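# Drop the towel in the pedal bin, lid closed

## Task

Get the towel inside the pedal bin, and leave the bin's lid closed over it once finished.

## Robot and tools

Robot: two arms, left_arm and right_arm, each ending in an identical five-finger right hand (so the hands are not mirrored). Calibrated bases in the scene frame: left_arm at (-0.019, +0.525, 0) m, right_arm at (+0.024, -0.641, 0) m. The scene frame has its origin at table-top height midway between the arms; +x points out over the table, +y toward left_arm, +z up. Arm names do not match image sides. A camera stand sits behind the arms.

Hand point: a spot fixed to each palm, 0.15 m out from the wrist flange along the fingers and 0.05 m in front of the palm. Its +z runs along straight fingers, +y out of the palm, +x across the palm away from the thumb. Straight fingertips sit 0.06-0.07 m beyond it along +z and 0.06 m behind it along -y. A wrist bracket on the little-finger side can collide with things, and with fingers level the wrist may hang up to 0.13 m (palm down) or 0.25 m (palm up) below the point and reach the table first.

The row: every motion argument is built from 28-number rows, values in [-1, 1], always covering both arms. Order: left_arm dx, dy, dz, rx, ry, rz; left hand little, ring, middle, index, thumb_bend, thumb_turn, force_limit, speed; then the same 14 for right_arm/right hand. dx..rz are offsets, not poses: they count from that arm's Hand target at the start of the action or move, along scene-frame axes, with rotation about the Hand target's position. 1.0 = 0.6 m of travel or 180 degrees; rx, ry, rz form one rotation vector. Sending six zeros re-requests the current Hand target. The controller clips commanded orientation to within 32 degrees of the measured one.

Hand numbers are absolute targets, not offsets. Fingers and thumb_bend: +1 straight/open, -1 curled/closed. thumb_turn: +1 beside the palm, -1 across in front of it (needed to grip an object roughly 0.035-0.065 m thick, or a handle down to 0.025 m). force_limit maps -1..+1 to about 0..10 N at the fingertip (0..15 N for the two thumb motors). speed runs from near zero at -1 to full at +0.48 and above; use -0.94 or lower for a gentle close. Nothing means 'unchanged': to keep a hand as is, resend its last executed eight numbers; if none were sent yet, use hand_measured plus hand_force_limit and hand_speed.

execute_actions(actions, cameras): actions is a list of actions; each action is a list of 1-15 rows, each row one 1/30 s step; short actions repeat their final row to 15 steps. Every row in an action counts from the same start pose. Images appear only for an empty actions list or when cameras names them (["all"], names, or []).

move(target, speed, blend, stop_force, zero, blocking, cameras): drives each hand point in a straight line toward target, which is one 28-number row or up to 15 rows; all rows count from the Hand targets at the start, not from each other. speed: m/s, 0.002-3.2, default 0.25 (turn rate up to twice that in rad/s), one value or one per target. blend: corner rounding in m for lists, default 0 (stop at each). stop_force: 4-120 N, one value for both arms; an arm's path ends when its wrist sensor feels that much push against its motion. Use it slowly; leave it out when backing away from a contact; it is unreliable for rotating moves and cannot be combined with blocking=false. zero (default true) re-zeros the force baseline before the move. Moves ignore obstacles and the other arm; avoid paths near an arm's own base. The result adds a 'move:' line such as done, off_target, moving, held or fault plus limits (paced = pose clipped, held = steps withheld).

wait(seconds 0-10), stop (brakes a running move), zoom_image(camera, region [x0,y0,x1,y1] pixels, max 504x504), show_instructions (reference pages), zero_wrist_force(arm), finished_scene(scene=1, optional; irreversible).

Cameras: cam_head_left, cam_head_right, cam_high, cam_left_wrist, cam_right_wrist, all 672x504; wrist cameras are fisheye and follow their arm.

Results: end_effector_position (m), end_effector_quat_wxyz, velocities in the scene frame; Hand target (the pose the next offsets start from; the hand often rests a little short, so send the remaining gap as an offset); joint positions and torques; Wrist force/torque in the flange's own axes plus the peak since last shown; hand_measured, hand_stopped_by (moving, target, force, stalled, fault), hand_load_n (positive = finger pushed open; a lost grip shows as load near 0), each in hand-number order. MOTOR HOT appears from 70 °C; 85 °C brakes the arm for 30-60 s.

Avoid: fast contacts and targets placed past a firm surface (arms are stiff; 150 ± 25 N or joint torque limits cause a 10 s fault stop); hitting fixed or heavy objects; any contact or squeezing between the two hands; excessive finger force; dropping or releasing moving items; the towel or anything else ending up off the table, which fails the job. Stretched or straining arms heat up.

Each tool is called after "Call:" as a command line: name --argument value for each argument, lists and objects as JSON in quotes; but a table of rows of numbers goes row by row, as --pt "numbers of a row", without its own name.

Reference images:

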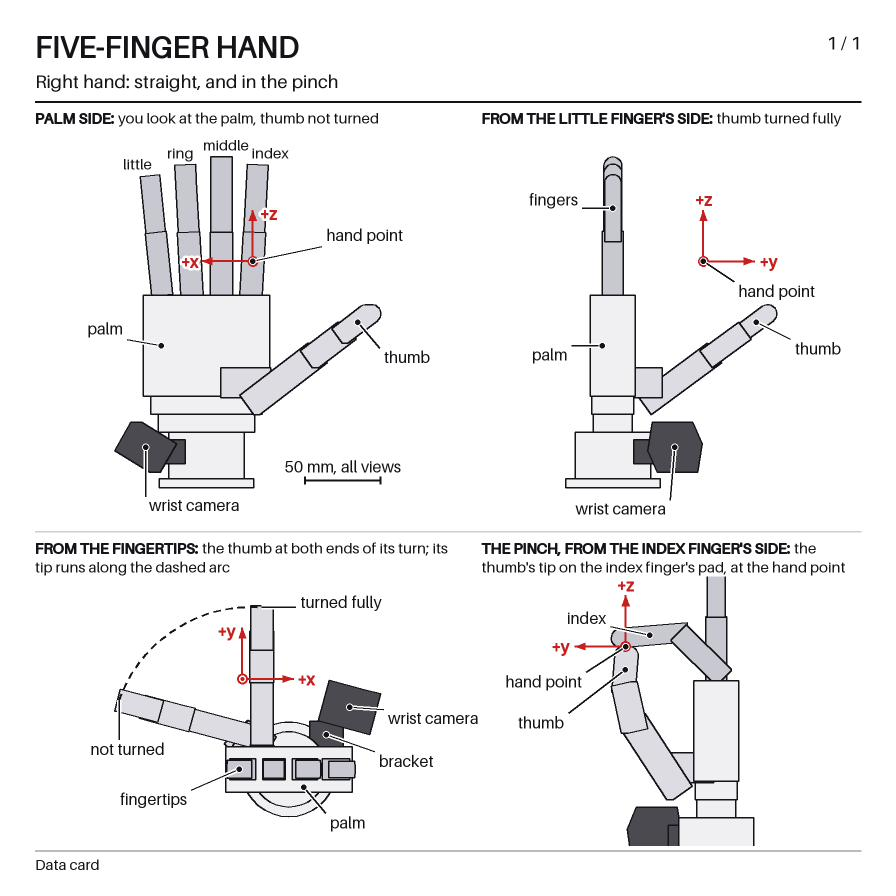

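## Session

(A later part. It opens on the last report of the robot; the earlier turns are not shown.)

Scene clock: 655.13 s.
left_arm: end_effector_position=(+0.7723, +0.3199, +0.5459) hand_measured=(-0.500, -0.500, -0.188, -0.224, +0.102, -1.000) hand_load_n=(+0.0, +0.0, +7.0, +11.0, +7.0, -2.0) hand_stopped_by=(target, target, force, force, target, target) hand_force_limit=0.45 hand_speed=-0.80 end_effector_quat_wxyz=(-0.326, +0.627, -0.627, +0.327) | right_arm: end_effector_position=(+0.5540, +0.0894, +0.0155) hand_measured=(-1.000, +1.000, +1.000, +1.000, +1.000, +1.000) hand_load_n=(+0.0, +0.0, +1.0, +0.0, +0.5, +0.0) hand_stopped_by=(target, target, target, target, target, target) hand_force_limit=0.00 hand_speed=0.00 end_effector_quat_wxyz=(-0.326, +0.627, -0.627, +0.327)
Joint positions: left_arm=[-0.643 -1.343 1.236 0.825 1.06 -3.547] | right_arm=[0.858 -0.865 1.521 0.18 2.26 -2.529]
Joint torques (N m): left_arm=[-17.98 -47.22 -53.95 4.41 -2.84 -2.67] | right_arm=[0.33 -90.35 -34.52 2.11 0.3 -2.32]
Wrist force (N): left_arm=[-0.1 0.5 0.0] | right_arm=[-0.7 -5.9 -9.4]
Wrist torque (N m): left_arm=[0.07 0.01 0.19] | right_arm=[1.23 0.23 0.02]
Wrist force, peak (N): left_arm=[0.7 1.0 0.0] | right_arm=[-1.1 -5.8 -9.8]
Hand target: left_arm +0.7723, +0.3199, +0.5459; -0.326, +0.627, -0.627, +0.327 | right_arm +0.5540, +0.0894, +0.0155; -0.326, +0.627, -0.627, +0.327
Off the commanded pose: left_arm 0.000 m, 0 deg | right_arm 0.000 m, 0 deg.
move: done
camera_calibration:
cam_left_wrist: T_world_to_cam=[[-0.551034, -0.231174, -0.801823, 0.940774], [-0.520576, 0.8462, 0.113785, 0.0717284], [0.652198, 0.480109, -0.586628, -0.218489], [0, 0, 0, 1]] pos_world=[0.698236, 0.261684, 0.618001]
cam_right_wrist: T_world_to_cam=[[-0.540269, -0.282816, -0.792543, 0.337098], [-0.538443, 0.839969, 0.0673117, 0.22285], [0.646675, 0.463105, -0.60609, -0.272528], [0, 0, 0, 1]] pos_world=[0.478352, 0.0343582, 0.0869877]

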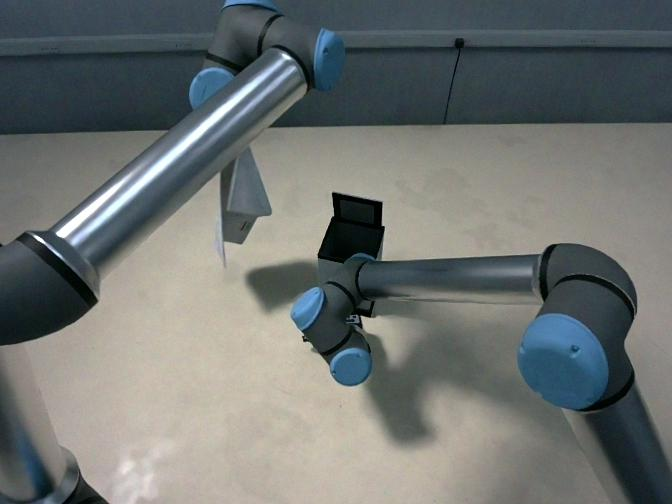

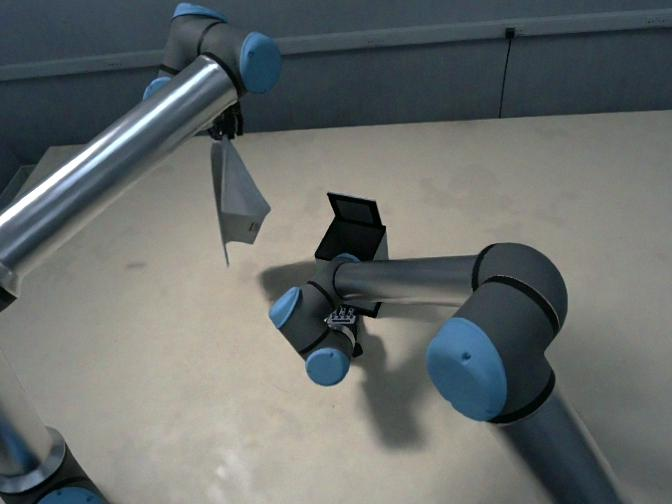

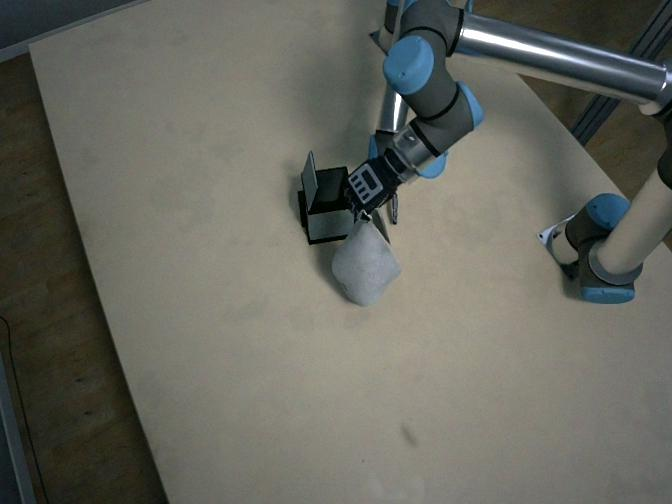

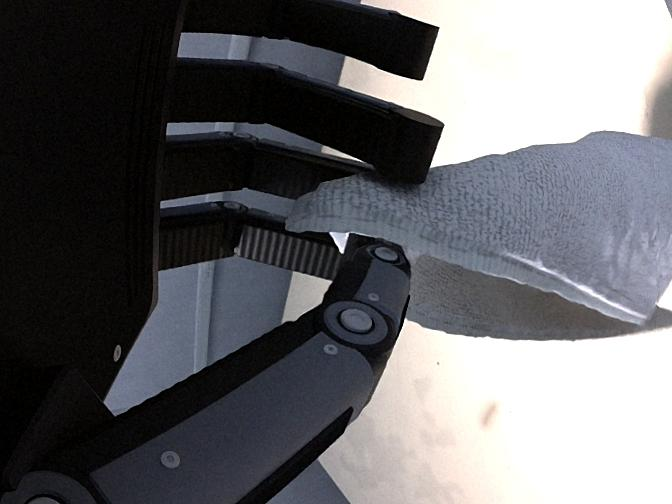

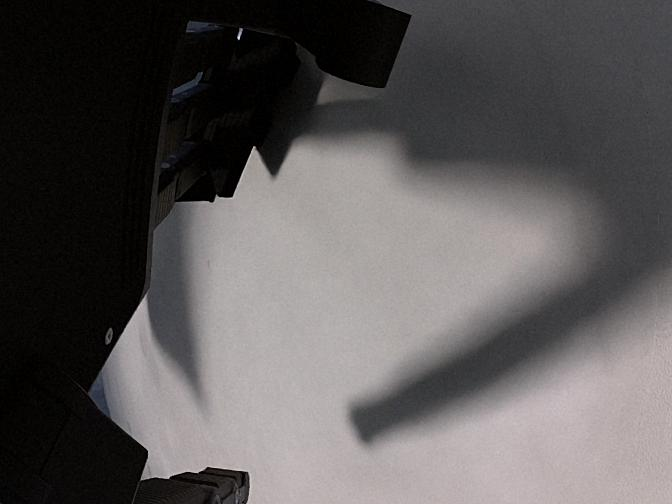

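Call:
move --pt "-0.02 -0.0665 0.207 -0.0582 -0.0695 -0.4417 -0.5 -0.5 -0.5 -0.5 0.1 -1 0.45 -0.8 0 0 0 0 0 0 -1 1 1 1 1 1 0 0" --pt "-0.0438 -0.5248 0.207 -0.0582 -0.0695 -0.4417 -0.5 -0.5 -0.5 -0.5 0.1 -1 0.45 -0.8 0 0 0 0 0 0 -1 1 1 1 1 1 0 0" --speed '[0.3, 0.2]' --blend '[0.03, 0]' --cameras '["all"]'

Scene clock: 678.07 s.
left_arm: end_effector_position=(+0.7460, +0.0051, +0.6702) hand_measured=(-0.500, -0.500, -0.188, -0.224, +0.102, -1.000) hand_load_n=(+0.0, +0.0, +7.0, +11.0, +7.0, -2.5) hand_stopped_by=(target, target, force, force, target, target) hand_force_limit=0.45 hand_speed=-0.80 end_effector_quat_wxyz=(+0.049, -0.071, +0.816, -0.571) | right_arm: end_effector_position=(+0.5540, +0.0894, +0.0155) hand_measured=(-1.000, +1.000, +1.000, +1.000, +1.000, +1.000) hand_load_n=(+0.0, +0.0, +1.0, +0.0, +0.0, +0.0) hand_stopped_by=(target, target, target, target, target, target) hand_force_limit=0.00 hand_speed=0.00 end_effector_quat_wxyz=(-0.326, +0.627, -0.627, +0.327)
Joint positions: left_arm=[-0.639 -1.152 0.823 0.794 2.275 -2.829] | right_arm=[0.858 -0.865 1.521 0.18 2.26 -2.529]
Joint torques (N m): left_arm=[-18.37 -64.21 -53.75 4.44 -2 -2.38] | right_arm=[6.76 -90.74 -35.38 1.97 -0.02 -2.8]
Wrist force (N): left_arm=[0.4 0.4 0.0] | right_arm=[-0.8 -5.4 -8.9]
Wrist torque (N m): left_arm=[0.02 -0.03 0.24] | right_arm=[1.27 0.22 0.03]
Wrist force, peak (N): left_arm=[0.2 0.7 -1.6] | right_arm=[-0.9 -5.5 -10.1]
Hand target: left_arm +0.7460, +0.0050, +0.6701; +0.049, -0.071, +0.816, -0.571 | right_arm +0.5540, +0.0894, +0.0155; -0.326, +0.627, -0.627, +0.327
Off the commanded pose: left_arm 0.000 m, 0 deg | right_arm 0.000 m, 0 deg.
move: done
camera_calibration:
cam_left_wrist: T_world_to_cam=[[-0.283689, 0.279189, -0.917374, 0.828609], [0.740897, 0.671158, -0.024859, -0.536904], [0.608762, -0.686732, -0.39725, -0.0659026], [0, 0, 0, 1]] pos_world=[0.672977, 0.083752, 0.720617]
cam_right_wrist: T_world_to_cam=[[-0.540269, -0.282816, -0.792543, 0.337098], [-0.538443, 0.839969, 0.0673117, 0.22285], [0.646675, 0.463105, -0.60609, -0.272528], [0, 0, 0, 1]] pos_world=[0.478352, 0.0343582, 0.0869877]

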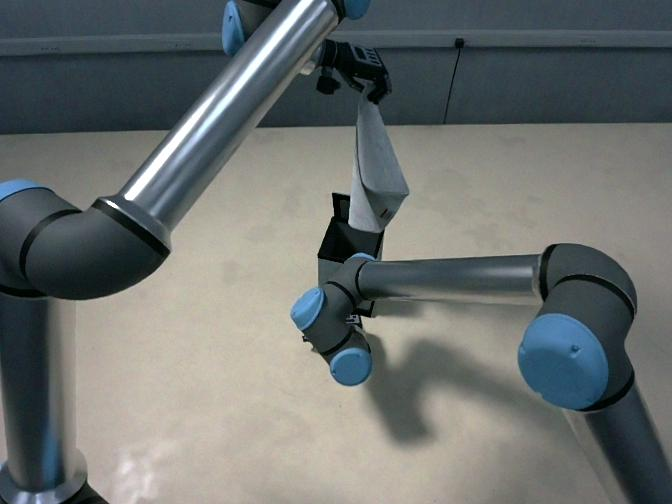

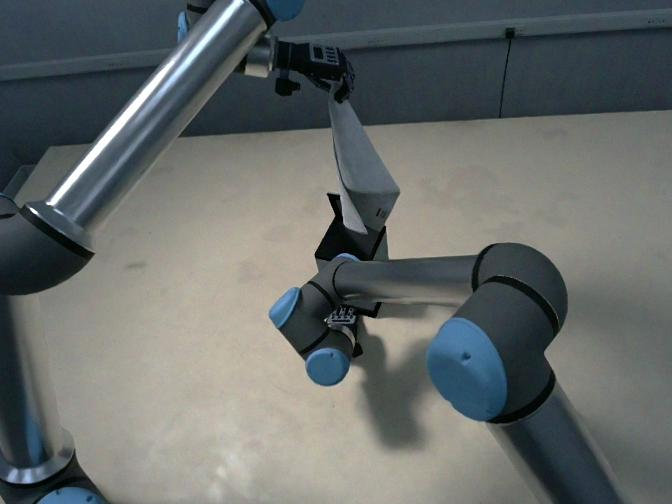

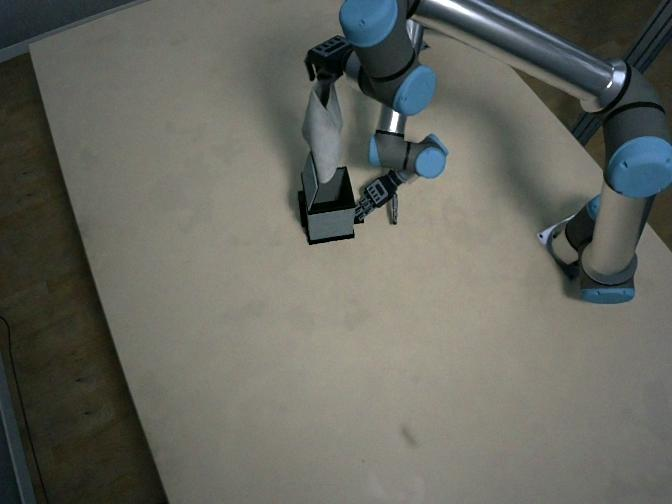

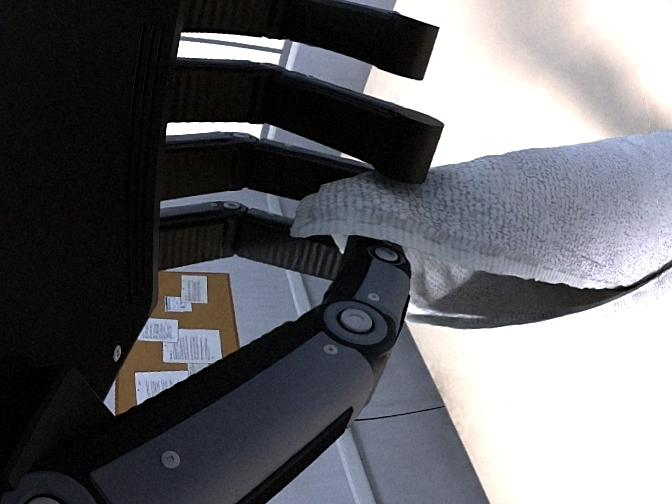

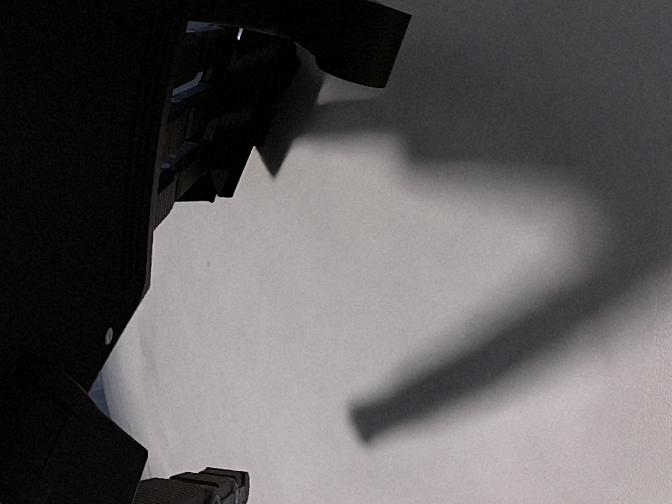

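Call:
zoom_image --camera "cam_high" --region '[270, 30, 410, 260]'

Call:
zoom_image --camera "cam_head_right" --region '[290, 60, 430, 280]'

Call:
zoom_image --camera "cam_head_left" --region '[300, 60, 440, 280]'

Scaled by 2.191 from the camera's 672x504 image, which has a finer 960x720 frame.

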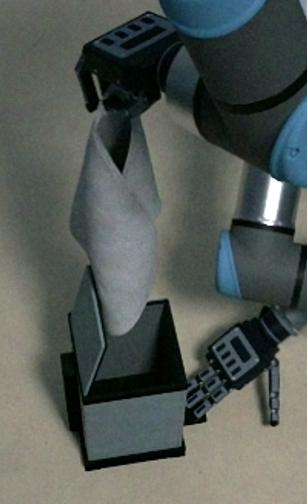

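Scaled by 2.291 from the camera's 672x504 image, which has a finer 960x720 frame.

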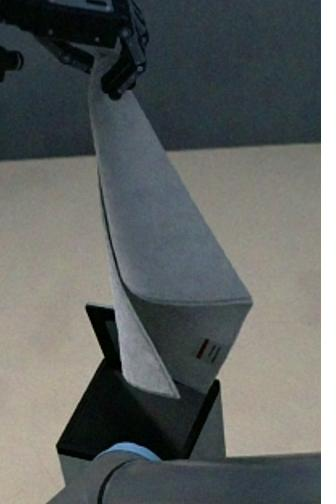

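Scaled by 2.291 from the camera's 672x504 image, which has a finer 960x720 frame.

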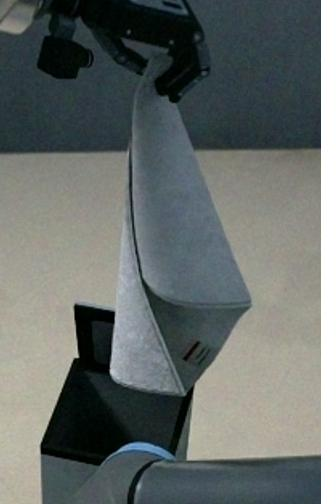

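Call:
move --pt "0.07 0.0833 -0.02 0 0 0 -0.5 -0.5 -0.5 -0.5 0.1 -1 0.45 -0.8 0 0 0 0 0 0 -1 1 1 1 1 1 0 0" --pt "0.07 0.0833 -0.32 0 0 0 -0.5 -0.5 -0.5 -0.5 0.1 -1 0.45 -0.8 0 0 0 0 0 0 -1 1 1 1 1 1 0 0" --speed '[0.1, 0.08]' --blend '[0.01, 0]' --cameras '["all"]'

Scene clock: 695.30 s.
left_arm: end_effector_position=(+0.7880, +0.0550, +0.4782) hand_measured=(-0.500, -0.500, -0.188, -0.224, +0.102, -1.000) hand_load_n=(+0.0, +0.0, +7.0, +11.0, +6.5, -2.0) hand_stopped_by=(target, target, force, force, target, target) hand_force_limit=0.45 hand_speed=-0.80 end_effector_quat_wxyz=(+0.049, -0.071, +0.816, -0.571) end_effector_velocity=(+0.001, +0.000, +0.000) end_effector_angular_velocity=(-0.001, -0.004, +0.001) | right_arm: end_effector_position=(+0.5540, +0.0894, +0.0155) hand_measured=(-1.000, +1.000, +1.000, +1.000, +1.000, +1.000) hand_load_n=(+0.0, +0.0, +1.0, +0.0, +0.0, +0.0) hand_stopped_by=(target, target, target, target, target, target) hand_force_limit=0.00 hand_speed=0.00 end_effector_quat_wxyz=(-0.326, +0.627, -0.627, +0.327)
Joint positions: left_arm=[-0.553 -1.16 1.18 0.483 2.351 -2.774] | right_arm=[0.858 -0.865 1.521 0.18 2.26 -2.529]
Joint velocities: left_arm=[0 0 0.001 -0.005 -0.002 0] | right_arm=[within noise]
Joint torques (N m): left_arm=[3.66 -91.1 -31.99 -2.79 -1.53 -2.6] | right_arm=[5.78 -90.1 -35.86 2.26 0.2 -2.63]
Wrist force (N): left_arm=[0.0 0.1 -0.8] | right_arm=[-0.7 -5.6 -9.3]
Wrist torque (N m): left_arm=[0.03 0.09 0.21] | right_arm=[1.26 0.22 0.02]
Wrist force, peak (N): left_arm=[0.1 0.3 -1.2] | right_arm=[-0.5 -6.1 -9.8]
Hand target: left_arm +0.7880, +0.0550, +0.4781; +0.049, -0.071, +0.816, -0.571 | right_arm +0.5540, +0.0894, +0.0155; -0.326, +0.627, -0.627, +0.327
Off the commanded pose: left_arm 0.000 m, 0 deg | right_arm 0.000 m, 0 deg.
move: done
camera_calibration:
cam_left_wrist: T_world_to_cam=[[-0.283766, 0.279233, -0.917336, 0.650578], [0.740888, 0.671168, -0.0248836, -0.606264], [0.608738, -0.686704, -0.397335, -0.133377], [0, 0, 0, 1]] pos_world=[0.714977, 0.133652, 0.528717]
cam_right_wrist: T_world_to_cam=[[-0.540269, -0.282816, -0.792543, 0.337098], [-0.538443, 0.839969, 0.0673117, 0.22285], [0.646675, 0.463105, -0.60609, -0.272528], [0, 0, 0, 1]] pos_world=[0.478352, 0.0343582, 0.0869877]

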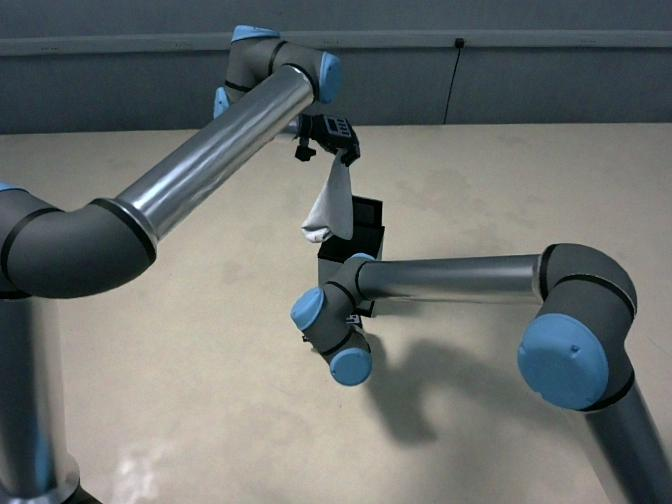

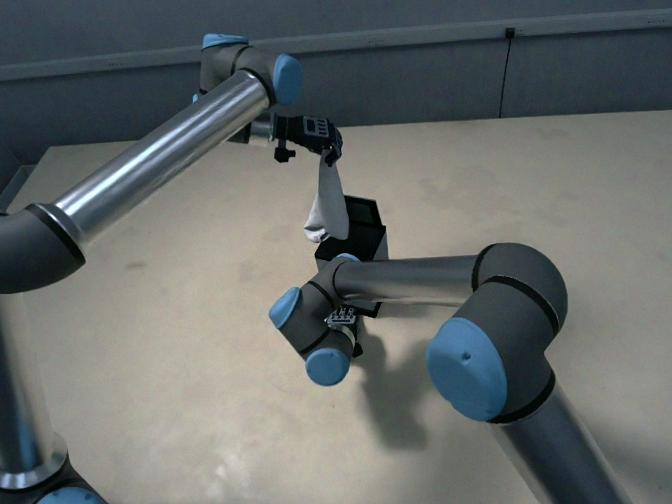

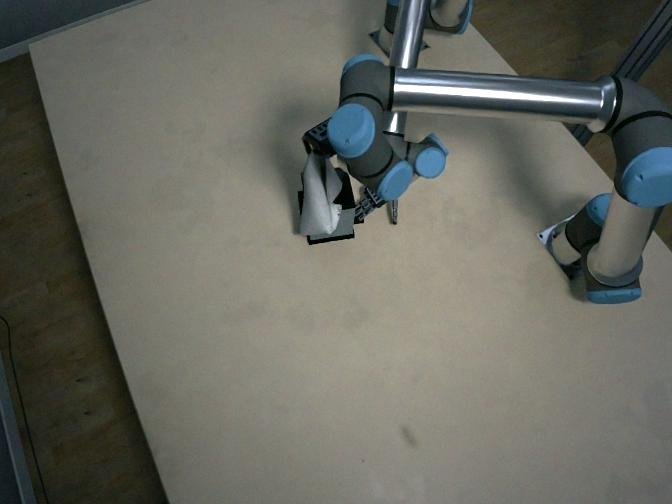

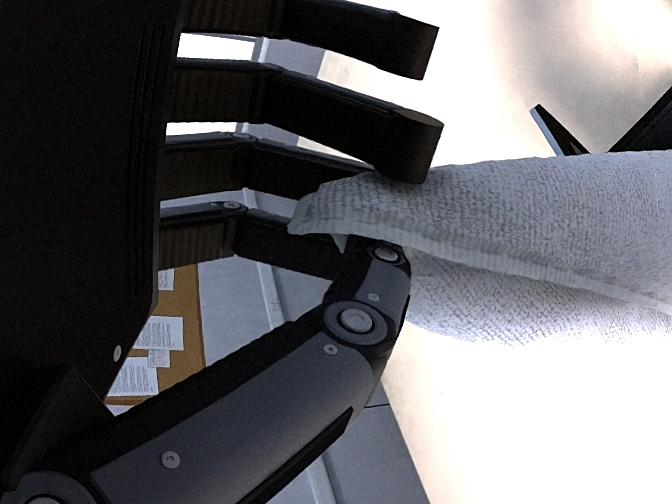

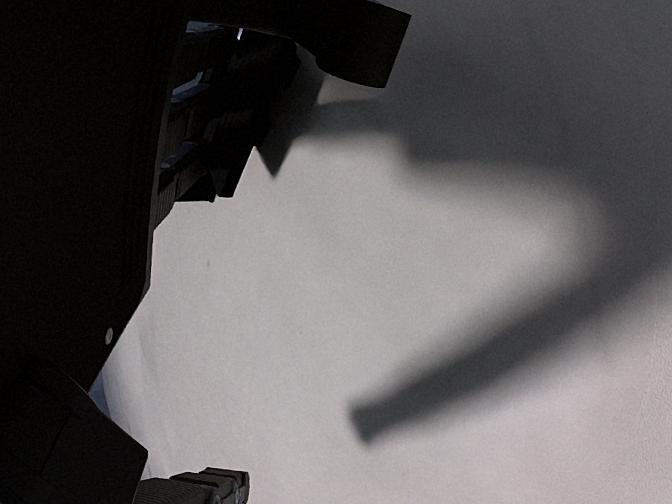

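Call:
zoom_image --camera "cam_high" --region '[270, 110, 400, 260]'

Call:
zoom_image --camera "cam_head_right" --region '[280, 120, 410, 280]'

Call:
zoom_image --camera "cam_head_left" --region '[280, 120, 410, 280]'

Scaled by 3.360 from the camera's 672x504 image, which has a finer 960x720 frame.

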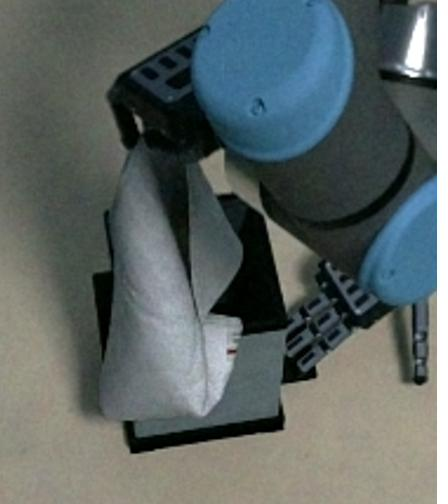

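Scaled by 3.150 from the camera's 672x504 image, which has a finer 960x720 frame.

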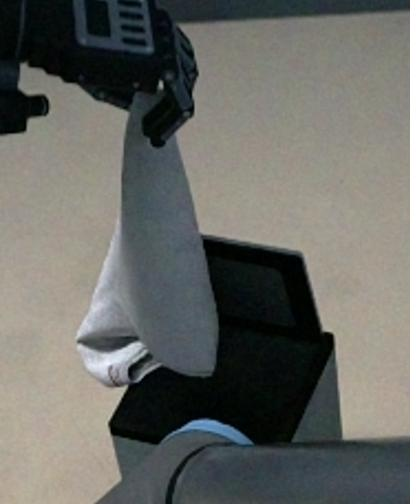

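Scaled by 3.150 from the camera's 672x504 image, which has a finer 960x720 frame.

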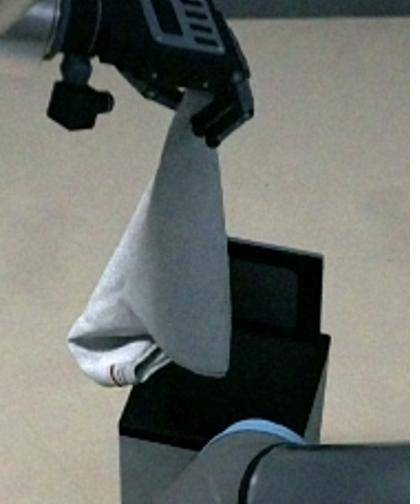

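Call:
move --target '[0, 0, 0.2, 0, 0, 0, -0.5, -0.5, -0.5, -0.5, 0.1, -1, 0.45, -0.8, 0, 0, 0, 0, 0, 0, -1, 1, 1, 1, 1, 1, 0, 0]' --speed 0.1

Call:
wait --seconds 1 --cameras '["cam_high", "cam_head_left", "cam_head_right", "cam_left_wrist"]'

Call:
zoom_image --camera "cam_high" --region '[260, 60, 400, 260]'

Call:
zoom_image --camera "cam_head_right" --region '[280, 80, 420, 280]'

Call:
zoom_image --camera "cam_head_left" --region '[280, 80, 420, 280]'

Scene clock: 705.97 s.
left_arm: end_effector_position=(+0.7880, +0.0550, +0.5981) hand_measured=(-0.500, -0.500, -0.188, -0.224, +0.102, -1.000) hand_load_n=(+0.0, +0.0, +7.0, +10.5, +7.0, -2.0) hand_stopped_by=(target, target, force, force, target, target) hand_force_limit=0.45 hand_speed=-0.80 end_effector_quat_wxyz=(+0.049, -0.071, +0.816, -0.571) | right_arm: end_effector_position=(+0.5540, +0.0894, +0.0155) hand_measured=(-1.000, +1.000, +1.000, +1.000, +1.000, +1.000) hand_load_n=(+0.0, +0.0, +1.0, +0.0, +0.0, +0.0) hand_stopped_by=(target, target, target, target, target, target) hand_force_limit=0.00 hand_speed=0.00 end_effector_quat_wxyz=(-0.326, +0.627, -0.627, +0.327)
Joint positions: left_arm=[-0.553 -1.14 0.94 0.702 2.351 -2.774] | right_arm=[0.858 -0.865 1.521 0.18 2.26 -2.529]
Joint torques (N m): left_arm=[-8.15 -64.41 -55.44 3.51 2.58 2.17] | right_arm=[6.53 -90.98 -34.22 2.04 -0.14 -2.32]
Wrist force (N): left_arm=[0.6 0.4 -0.5] | right_arm=[-0.9 -5.7 -9.7]
Wrist torque (N m): left_arm=[0.02 -0.03 -0.02] | right_arm=[1.27 0.26 0.01]
Wrist force, peak (N): left_arm=[0.3 0.4 -1.4] | right_arm=[-0.7 -5.9 -9.8]
Hand target: left_arm +0.7880, +0.0550, +0.5981; +0.049, -0.071, +0.816, -0.571 | right_arm +0.5540, +0.0894, +0.0155; -0.326, +0.627, -0.627, +0.327
Off the commanded pose: left_arm 0.000 m, 0 deg | right_arm 0.000 m, 0 deg.
move: done

Scene clock: 706.97 s.
left_arm: end_effector_position=(+0.7880, +0.0550, +0.5981) hand_measured=(-0.500, -0.500, -0.188, -0.224, +0.102, -1.000) hand_load_n=(+0.0, +0.0, +7.0, +11.0, +7.0, -2.0) hand_stopped_by=(target, target, force, force, target, target) hand_force_limit=0.45 hand_speed=-0.80 end_effector_quat_wxyz=(+0.049, -0.071, +0.816, -0.571) | right_arm: end_effector_position=(+0.5540, +0.0894, +0.0155) hand_measured=(-1.000, +1.000, +1.000, +1.000, +1.000, +1.000) hand_load_n=(+0.0, +0.0, +1.0, +0.0, +0.0, -0.5) hand_stopped_by=(target, target, target, target, target, target) hand_force_limit=0.00 hand_speed=0.00 end_effector_quat_wxyz=(-0.326, +0.627, -0.627, +0.327)
Joint positions: left_arm=[-0.553 -1.14 0.94 0.703 2.351 -2.774] | right_arm=[0.858 -0.865 1.521 0.18 2.26 -2.529]
Joint torques (N m): left_arm=[7.45 -61.83 -54.91 4.28 2.48 2.23] | right_arm=[5.31 -90.66 -35.45 2.5 -0.17 -2.76]
Wrist force (N): left_arm=[0.7 0.8 -0.7] | right_arm=[-0.8 -5.6 -9.6]
Wrist torque (N m): left_arm=[0.10 -0.04 0.00] | right_arm=[1.29 0.25 0.02]
Wrist force, peak (N): left_arm=[1.0 0.6 -0.7] | right_arm=[-1.1 -5.8 -9.9]
Hand target: left_arm +0.7880, +0.0550, +0.5981; +0.049, -0.071, +0.816, -0.571 | right_arm +0.5540, +0.0894, +0.0155; -0.326, +0.627, -0.627, +0.327
Off the commanded pose: left_arm 0.000 m, 0 deg | right_arm 0.000 m, 0 deg.
wait: 1.00 s; at rest by 0.17 s
camera_calibration:
cam_left_wrist: T_world_to_cam=[[-0.283744, 0.279252, -0.917337, 0.760549], [0.740896, 0.67116, -0.0248568, -0.603303], [0.608738, -0.686704, -0.397334, -0.0857369], [0, 0, 0, 1]] pos_world=[0.714977, 0.133652, 0.648617]
Images, in order (width x height): cam_head_left 672x504, cam_head_right 672x504, cam_high 672x504, cam_left_wrist 672x504.

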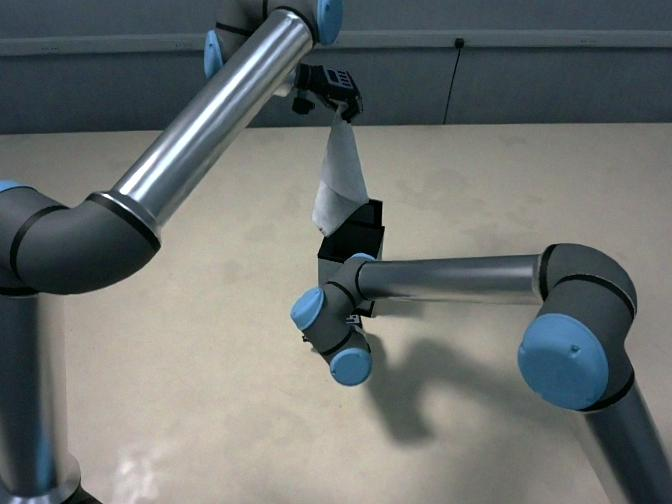

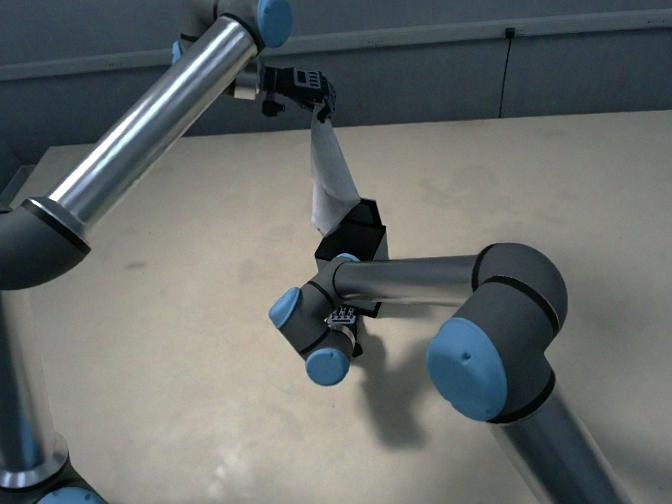

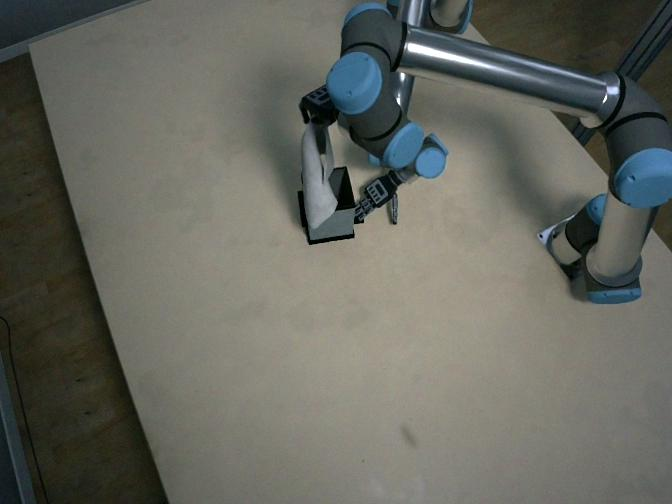

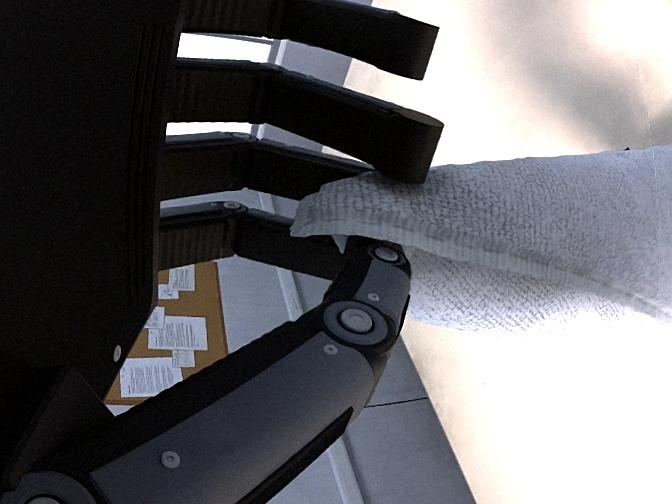

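Scaled by 2.520 from the camera's 672x504 image, which has a finer 960x720 frame.

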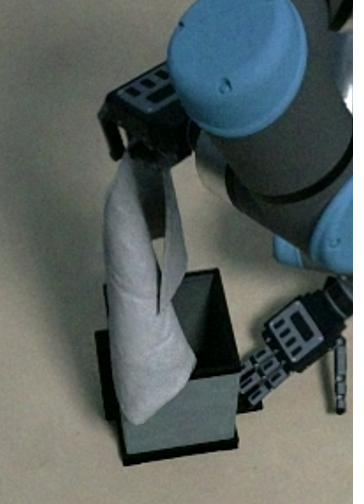

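Scaled by 2.520 from the camera's 672x504 image, which has a finer 960x720 frame.

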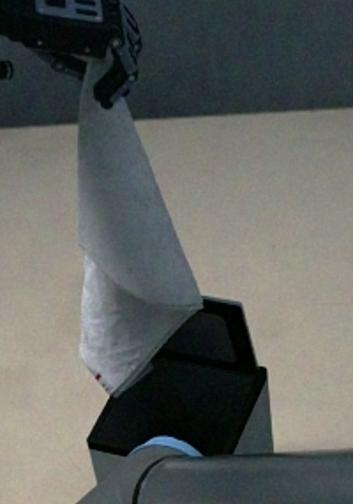

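Scaled by 2.520 from the camera's 672x504 image, which has a finer 960x720 frame.

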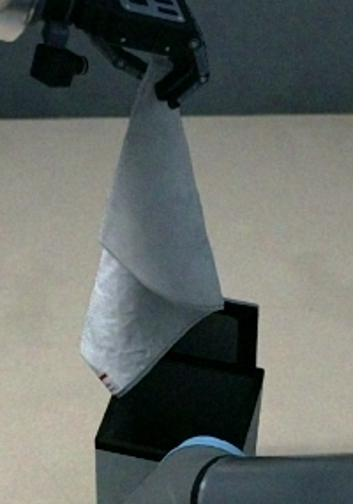

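Call:
move --pt "0 0 0.1 0 0 0 -0.5 -0.5 -0.5 -0.5 0.1 -1 0.45 -0.8 0 0 0 0 0 0 -1 1 1 1 1 1 0 0" --pt "-0.075 -0.085 0.1 0 0 0 -0.5 -0.5 -0.5 -0.5 0.1 -1 0.45 -0.8 0 0 0 0 0 0 -1 1 1 1 1 1 0 0" --speed 0.06 --blend 0.01

Call:
wait --seconds 1 --cameras '["cam_high", "cam_head_left", "cam_head_right"]'

Call:
zoom_image --camera "cam_high" --region '[260, 30, 400, 260]'

Call:
zoom_image --camera "cam_head_right" --region '[280, 60, 420, 280]'

Call:
zoom_image --camera "cam_head_left" --region '[280, 60, 420, 280]'

Scene clock: 723.50 s.
left_arm: end_effector_position=(+0.7431, +0.0041, +0.6581) hand_measured=(-0.500, -0.500, -0.188, -0.224, +0.102, -1.000) hand_load_n=(+0.0, +0.0, +7.0, +10.5, +7.0, -2.0) hand_stopped_by=(target, target, force, force, target, target) hand_force_limit=0.45 hand_speed=-0.80 end_effector_quat_wxyz=(+0.049, -0.071, +0.816, -0.571) | right_arm: end_effector_position=(+0.5540, +0.0894, +0.0155) hand_measured=(-1.000, +1.000, +1.000, +1.000, +1.000, +1.000) hand_load_n=(+0.0, +0.0, +1.0, +0.0, +0.0, +0.0) hand_stopped_by=(target, target, target, target, target, target) hand_force_limit=0.00 hand_speed=0.00 end_effector_quat_wxyz=(-0.326, +0.627, -0.627, +0.327)
Joint positions: left_arm=[-0.643 -1.165 0.864 0.765 2.271 -2.831] | right_arm=[0.858 -0.865 1.521 0.18 2.26 -2.529]
Joint torques (N m): left_arm=[-15.35 -95.98 -31.08 -3.21 -2.3 -2.9] | right_arm=[3.65 -96.48 -35.24 1.99 -0.48 -1.74]
Wrist force (N): left_arm=[0.3 0.6 -0.2] | right_arm=[-1.0 -5.6 -9.7]
Wrist torque (N m): left_arm=[0.05 0.01 0.23] | right_arm=[1.30 0.28 0.01]
Wrist force, peak (N): left_arm=[0.8 0.8 -1.1] | right_arm=[-0.9 -5.7 -10.1]
Hand target: left_arm +0.7430, +0.0040, +0.6581; +0.049, -0.071, +0.816, -0.571 | right_arm +0.5540, +0.0894, +0.0155; -0.326, +0.627, -0.627, +0.327
Off the commanded pose: left_arm 0.000 m, 0 deg | right_arm 0.000 m, 0 deg.
move: done

Scene clock: 724.50 s.
left_arm: end_effector_position=(+0.7430, +0.0040, +0.6581) hand_measured=(-0.500, -0.500, -0.188, -0.224, +0.102, -1.000) hand_load_n=(+0.0, +0.0, +7.0, +11.0, +7.0, -2.5) hand_stopped_by=(target, target, force, force, target, target) hand_force_limit=0.45 hand_speed=-0.80 end_effector_quat_wxyz=(+0.049, -0.071, +0.816, -0.571) | right_arm: end_effector_position=(+0.5540, +0.0894, +0.0155) hand_measured=(-1.000, +1.000, +1.000, +1.000, +1.000, +1.000) hand_load_n=(+0.0, +0.0, +1.0, +0.0, +0.0, -0.5) hand_stopped_by=(target, target, target, target, target, target) hand_force_limit=0.00 hand_speed=0.00 end_effector_quat_wxyz=(-0.326, +0.627, -0.627, +0.327)
Joint positions: left_arm=[-0.643 -1.165 0.864 0.765 2.271 -2.831] | right_arm=[0.858 -0.865 1.521 0.18 2.26 -2.529]
Joint torques (N m): left_arm=[-16.62 -89.54 -31.92 -3.26 -1.75 -2.65] | right_arm=[2.97 -92.03 -33.83 2.08 -0.1 -1.7]
Wrist force (N): left_arm=[0.1 0.3 -0.2] | right_arm=[-0.8 -5.6 -9.5]
Wrist torque (N m): left_arm=[0.01 0.03 0.20] | right_arm=[1.28 0.25 0.02]
Wrist force, peak (N): left_arm=[0.7 0.7 -0.1] | right_arm=[-0.6 -5.5 -9.9]
Hand target: left_arm +0.7430, +0.0040, +0.6581; +0.049, -0.071, +0.816, -0.571 | right_arm +0.5540, +0.0894, +0.0155; -0.326, +0.627, -0.627, +0.327
Off the commanded pose: left_arm 0.000 m, 0 deg | right_arm 0.000 m, 0 deg.
wait: 1.00 s; at rest by 0.17 s
Images, in order (width x height): cam_head_left 672x504, cam_head_right 672x504, cam_high 672x504.

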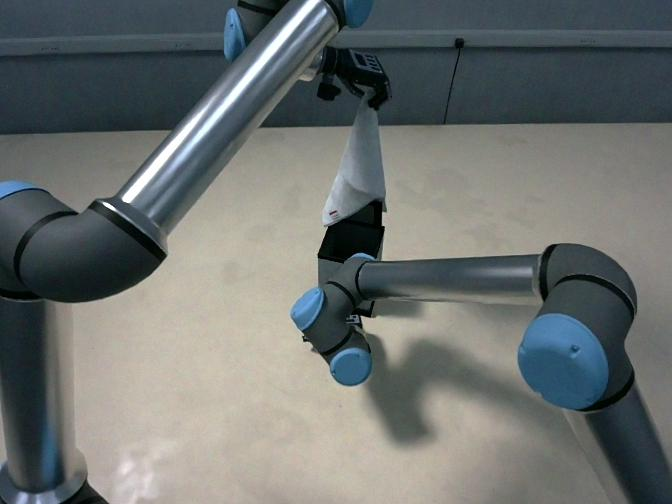

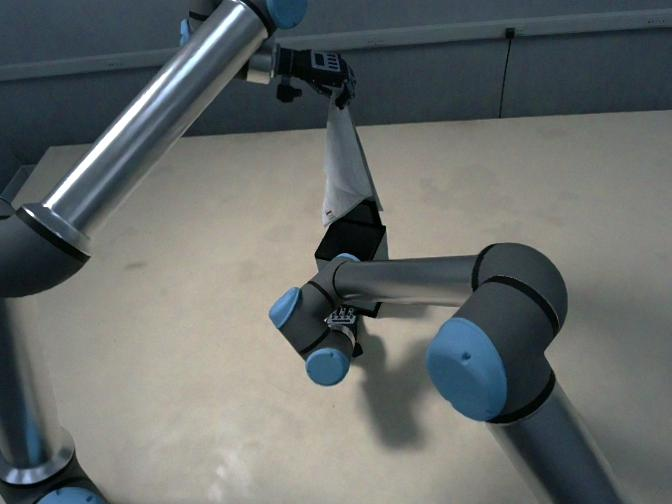

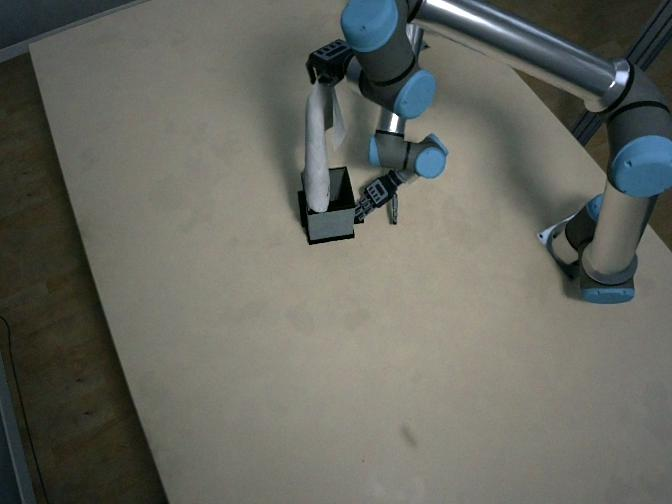

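Scaled by 2.191 from the camera's 672x504 image, which has a finer 960x720 frame.

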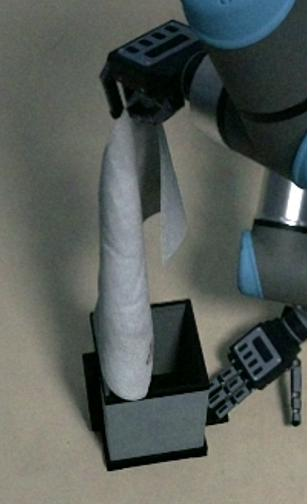

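Scaled by 2.291 from the camera's 672x504 image, which has a finer 960x720 frame.

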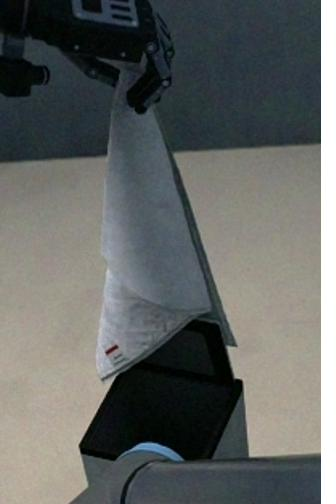

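Scaled by 2.291 from the camera's 672x504 image, which has a finer 960x720 frame.

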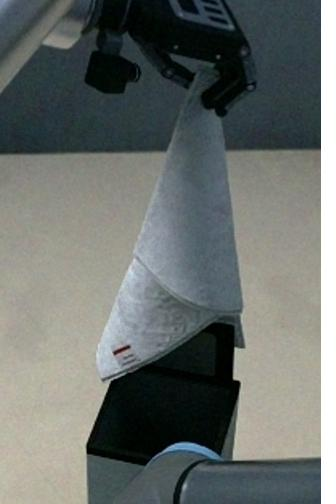

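Call:
move --pt "-0.0167 -0.0667 0 0 0 0 -0.5 -0.5 -0.5 -0.5 0.1 -1 0.45 -0.8 0 0 0 0 0 0 -1 1 1 1 1 1 0 0" --pt "-0.0167 -0.0667 -0.1167 0 0 0 -0.5 -0.5 -0.5 -0.5 0.1 -1 0.45 -0.8 0 0 0 0 0 0 -1 1 1 1 1 1 0 0" --speed 0.05 --cameras '["cam_high", "cam_head_left", "cam_head_right"]'

Call:
zoom_image --camera "cam_high" --region '[260, 30, 400, 260]'

Call:
zoom_image --camera "cam_head_right" --region '[280, 100, 420, 280]'

Call:
zoom_image --camera "cam_head_left" --region '[280, 100, 420, 280]'

Scene clock: 743.60 s.
left_arm: end_effector_position=(+0.7330, -0.0360, +0.5882) hand_measured=(-0.500, -0.500, -0.188, -0.224, +0.102, -1.000) hand_load_n=(+0.0, +0.0, +7.0, +11.0, +7.0, -2.0) hand_stopped_by=(target, target, force, force, target, target) hand_force_limit=0.45 hand_speed=-0.80 end_effector_quat_wxyz=(+0.049, -0.071, +0.816, -0.571) | right_arm: end_effector_position=(+0.5540, +0.0894, +0.0155) hand_measured=(-1.000, +1.000, +1.000, +1.000, +1.000, +1.000) hand_load_n=(+0.0, +0.0, +1.0, +0.0, +0.0, +0.0) hand_stopped_by=(target, target, target, target, target, target) hand_force_limit=0.00 hand_speed=0.00 end_effector_quat_wxyz=(-0.326, +0.627, -0.627, +0.327)
Joint positions: left_arm=[-0.694 -1.186 1.017 0.614 2.225 -2.86] | right_arm=[0.858 -0.865 1.521 0.18 2.26 -2.529]
Joint torques (N m): left_arm=[-17.99 -89.45 -33.76 -3.71 -1.81 -2.53] | right_arm=[5.38 -92.67 -32.34 2.47 -0.36 -2.35]
Wrist force (N): left_arm=[0.0 0.7 -0.1] | right_arm=[-1.0 -5.5 -9.1]
Wrist torque (N m): left_arm=[0.06 0.05 0.20] | right_arm=[1.29 0.27 0.01]
Wrist force, peak (N): left_arm=[0.8 0.9 -0.8] | right_arm=[-0.6 -5.9 -10.1]
Hand target: left_arm +0.7330, -0.0360, +0.5881; +0.049, -0.071, +0.816, -0.571 | right_arm +0.5540, +0.0894, +0.0155; -0.326, +0.627, -0.627, +0.327
Off the commanded pose: left_arm 0.000 m, 0 deg | right_arm 0.000 m, 0 deg.
move: done
Images, in order (width x height): cam_head_left 672x504, cam_head_right 672x504, cam_high 672x504.

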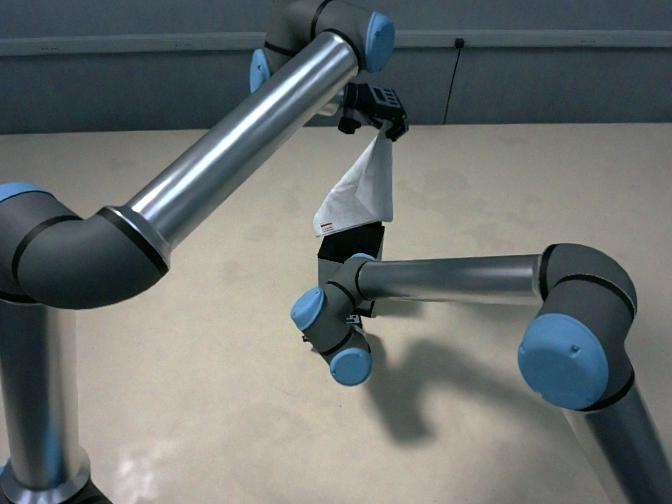

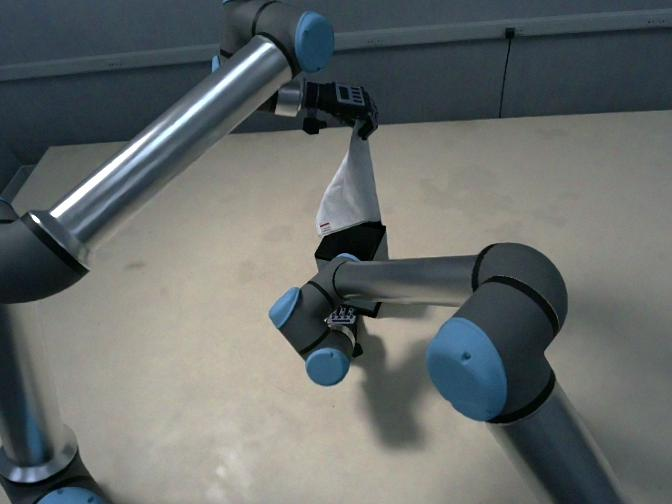

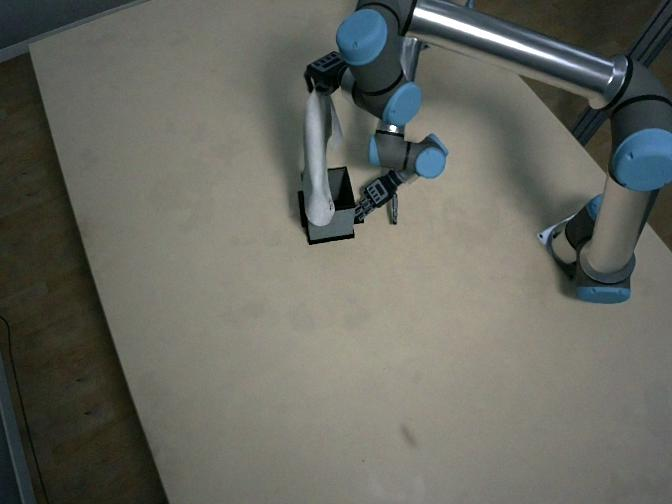

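Scaled by 2.191 from the camera's 672x504 image, which has a finer 960x720 frame.

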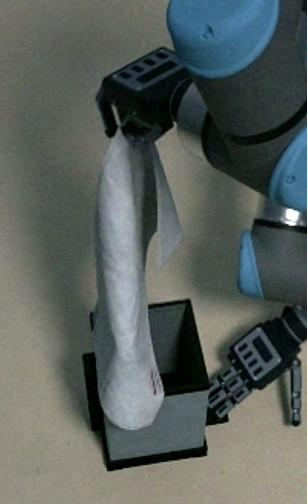

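Scaled by 2.800 from the camera's 672x504 image, which has a finer 960x720 frame.

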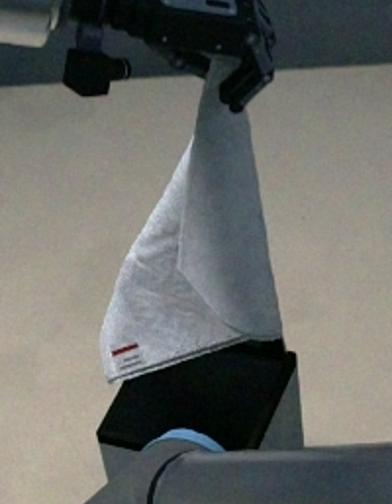

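Scaled by 2.800 from the camera's 672x504 image, which has a finer 960x720 frame.

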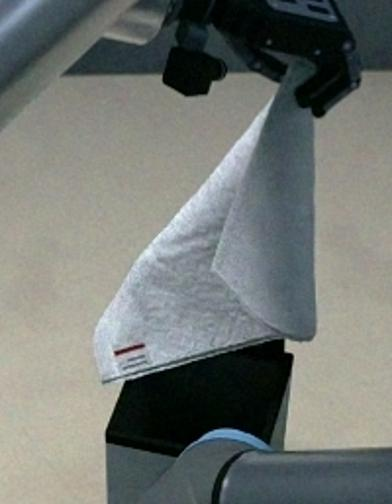

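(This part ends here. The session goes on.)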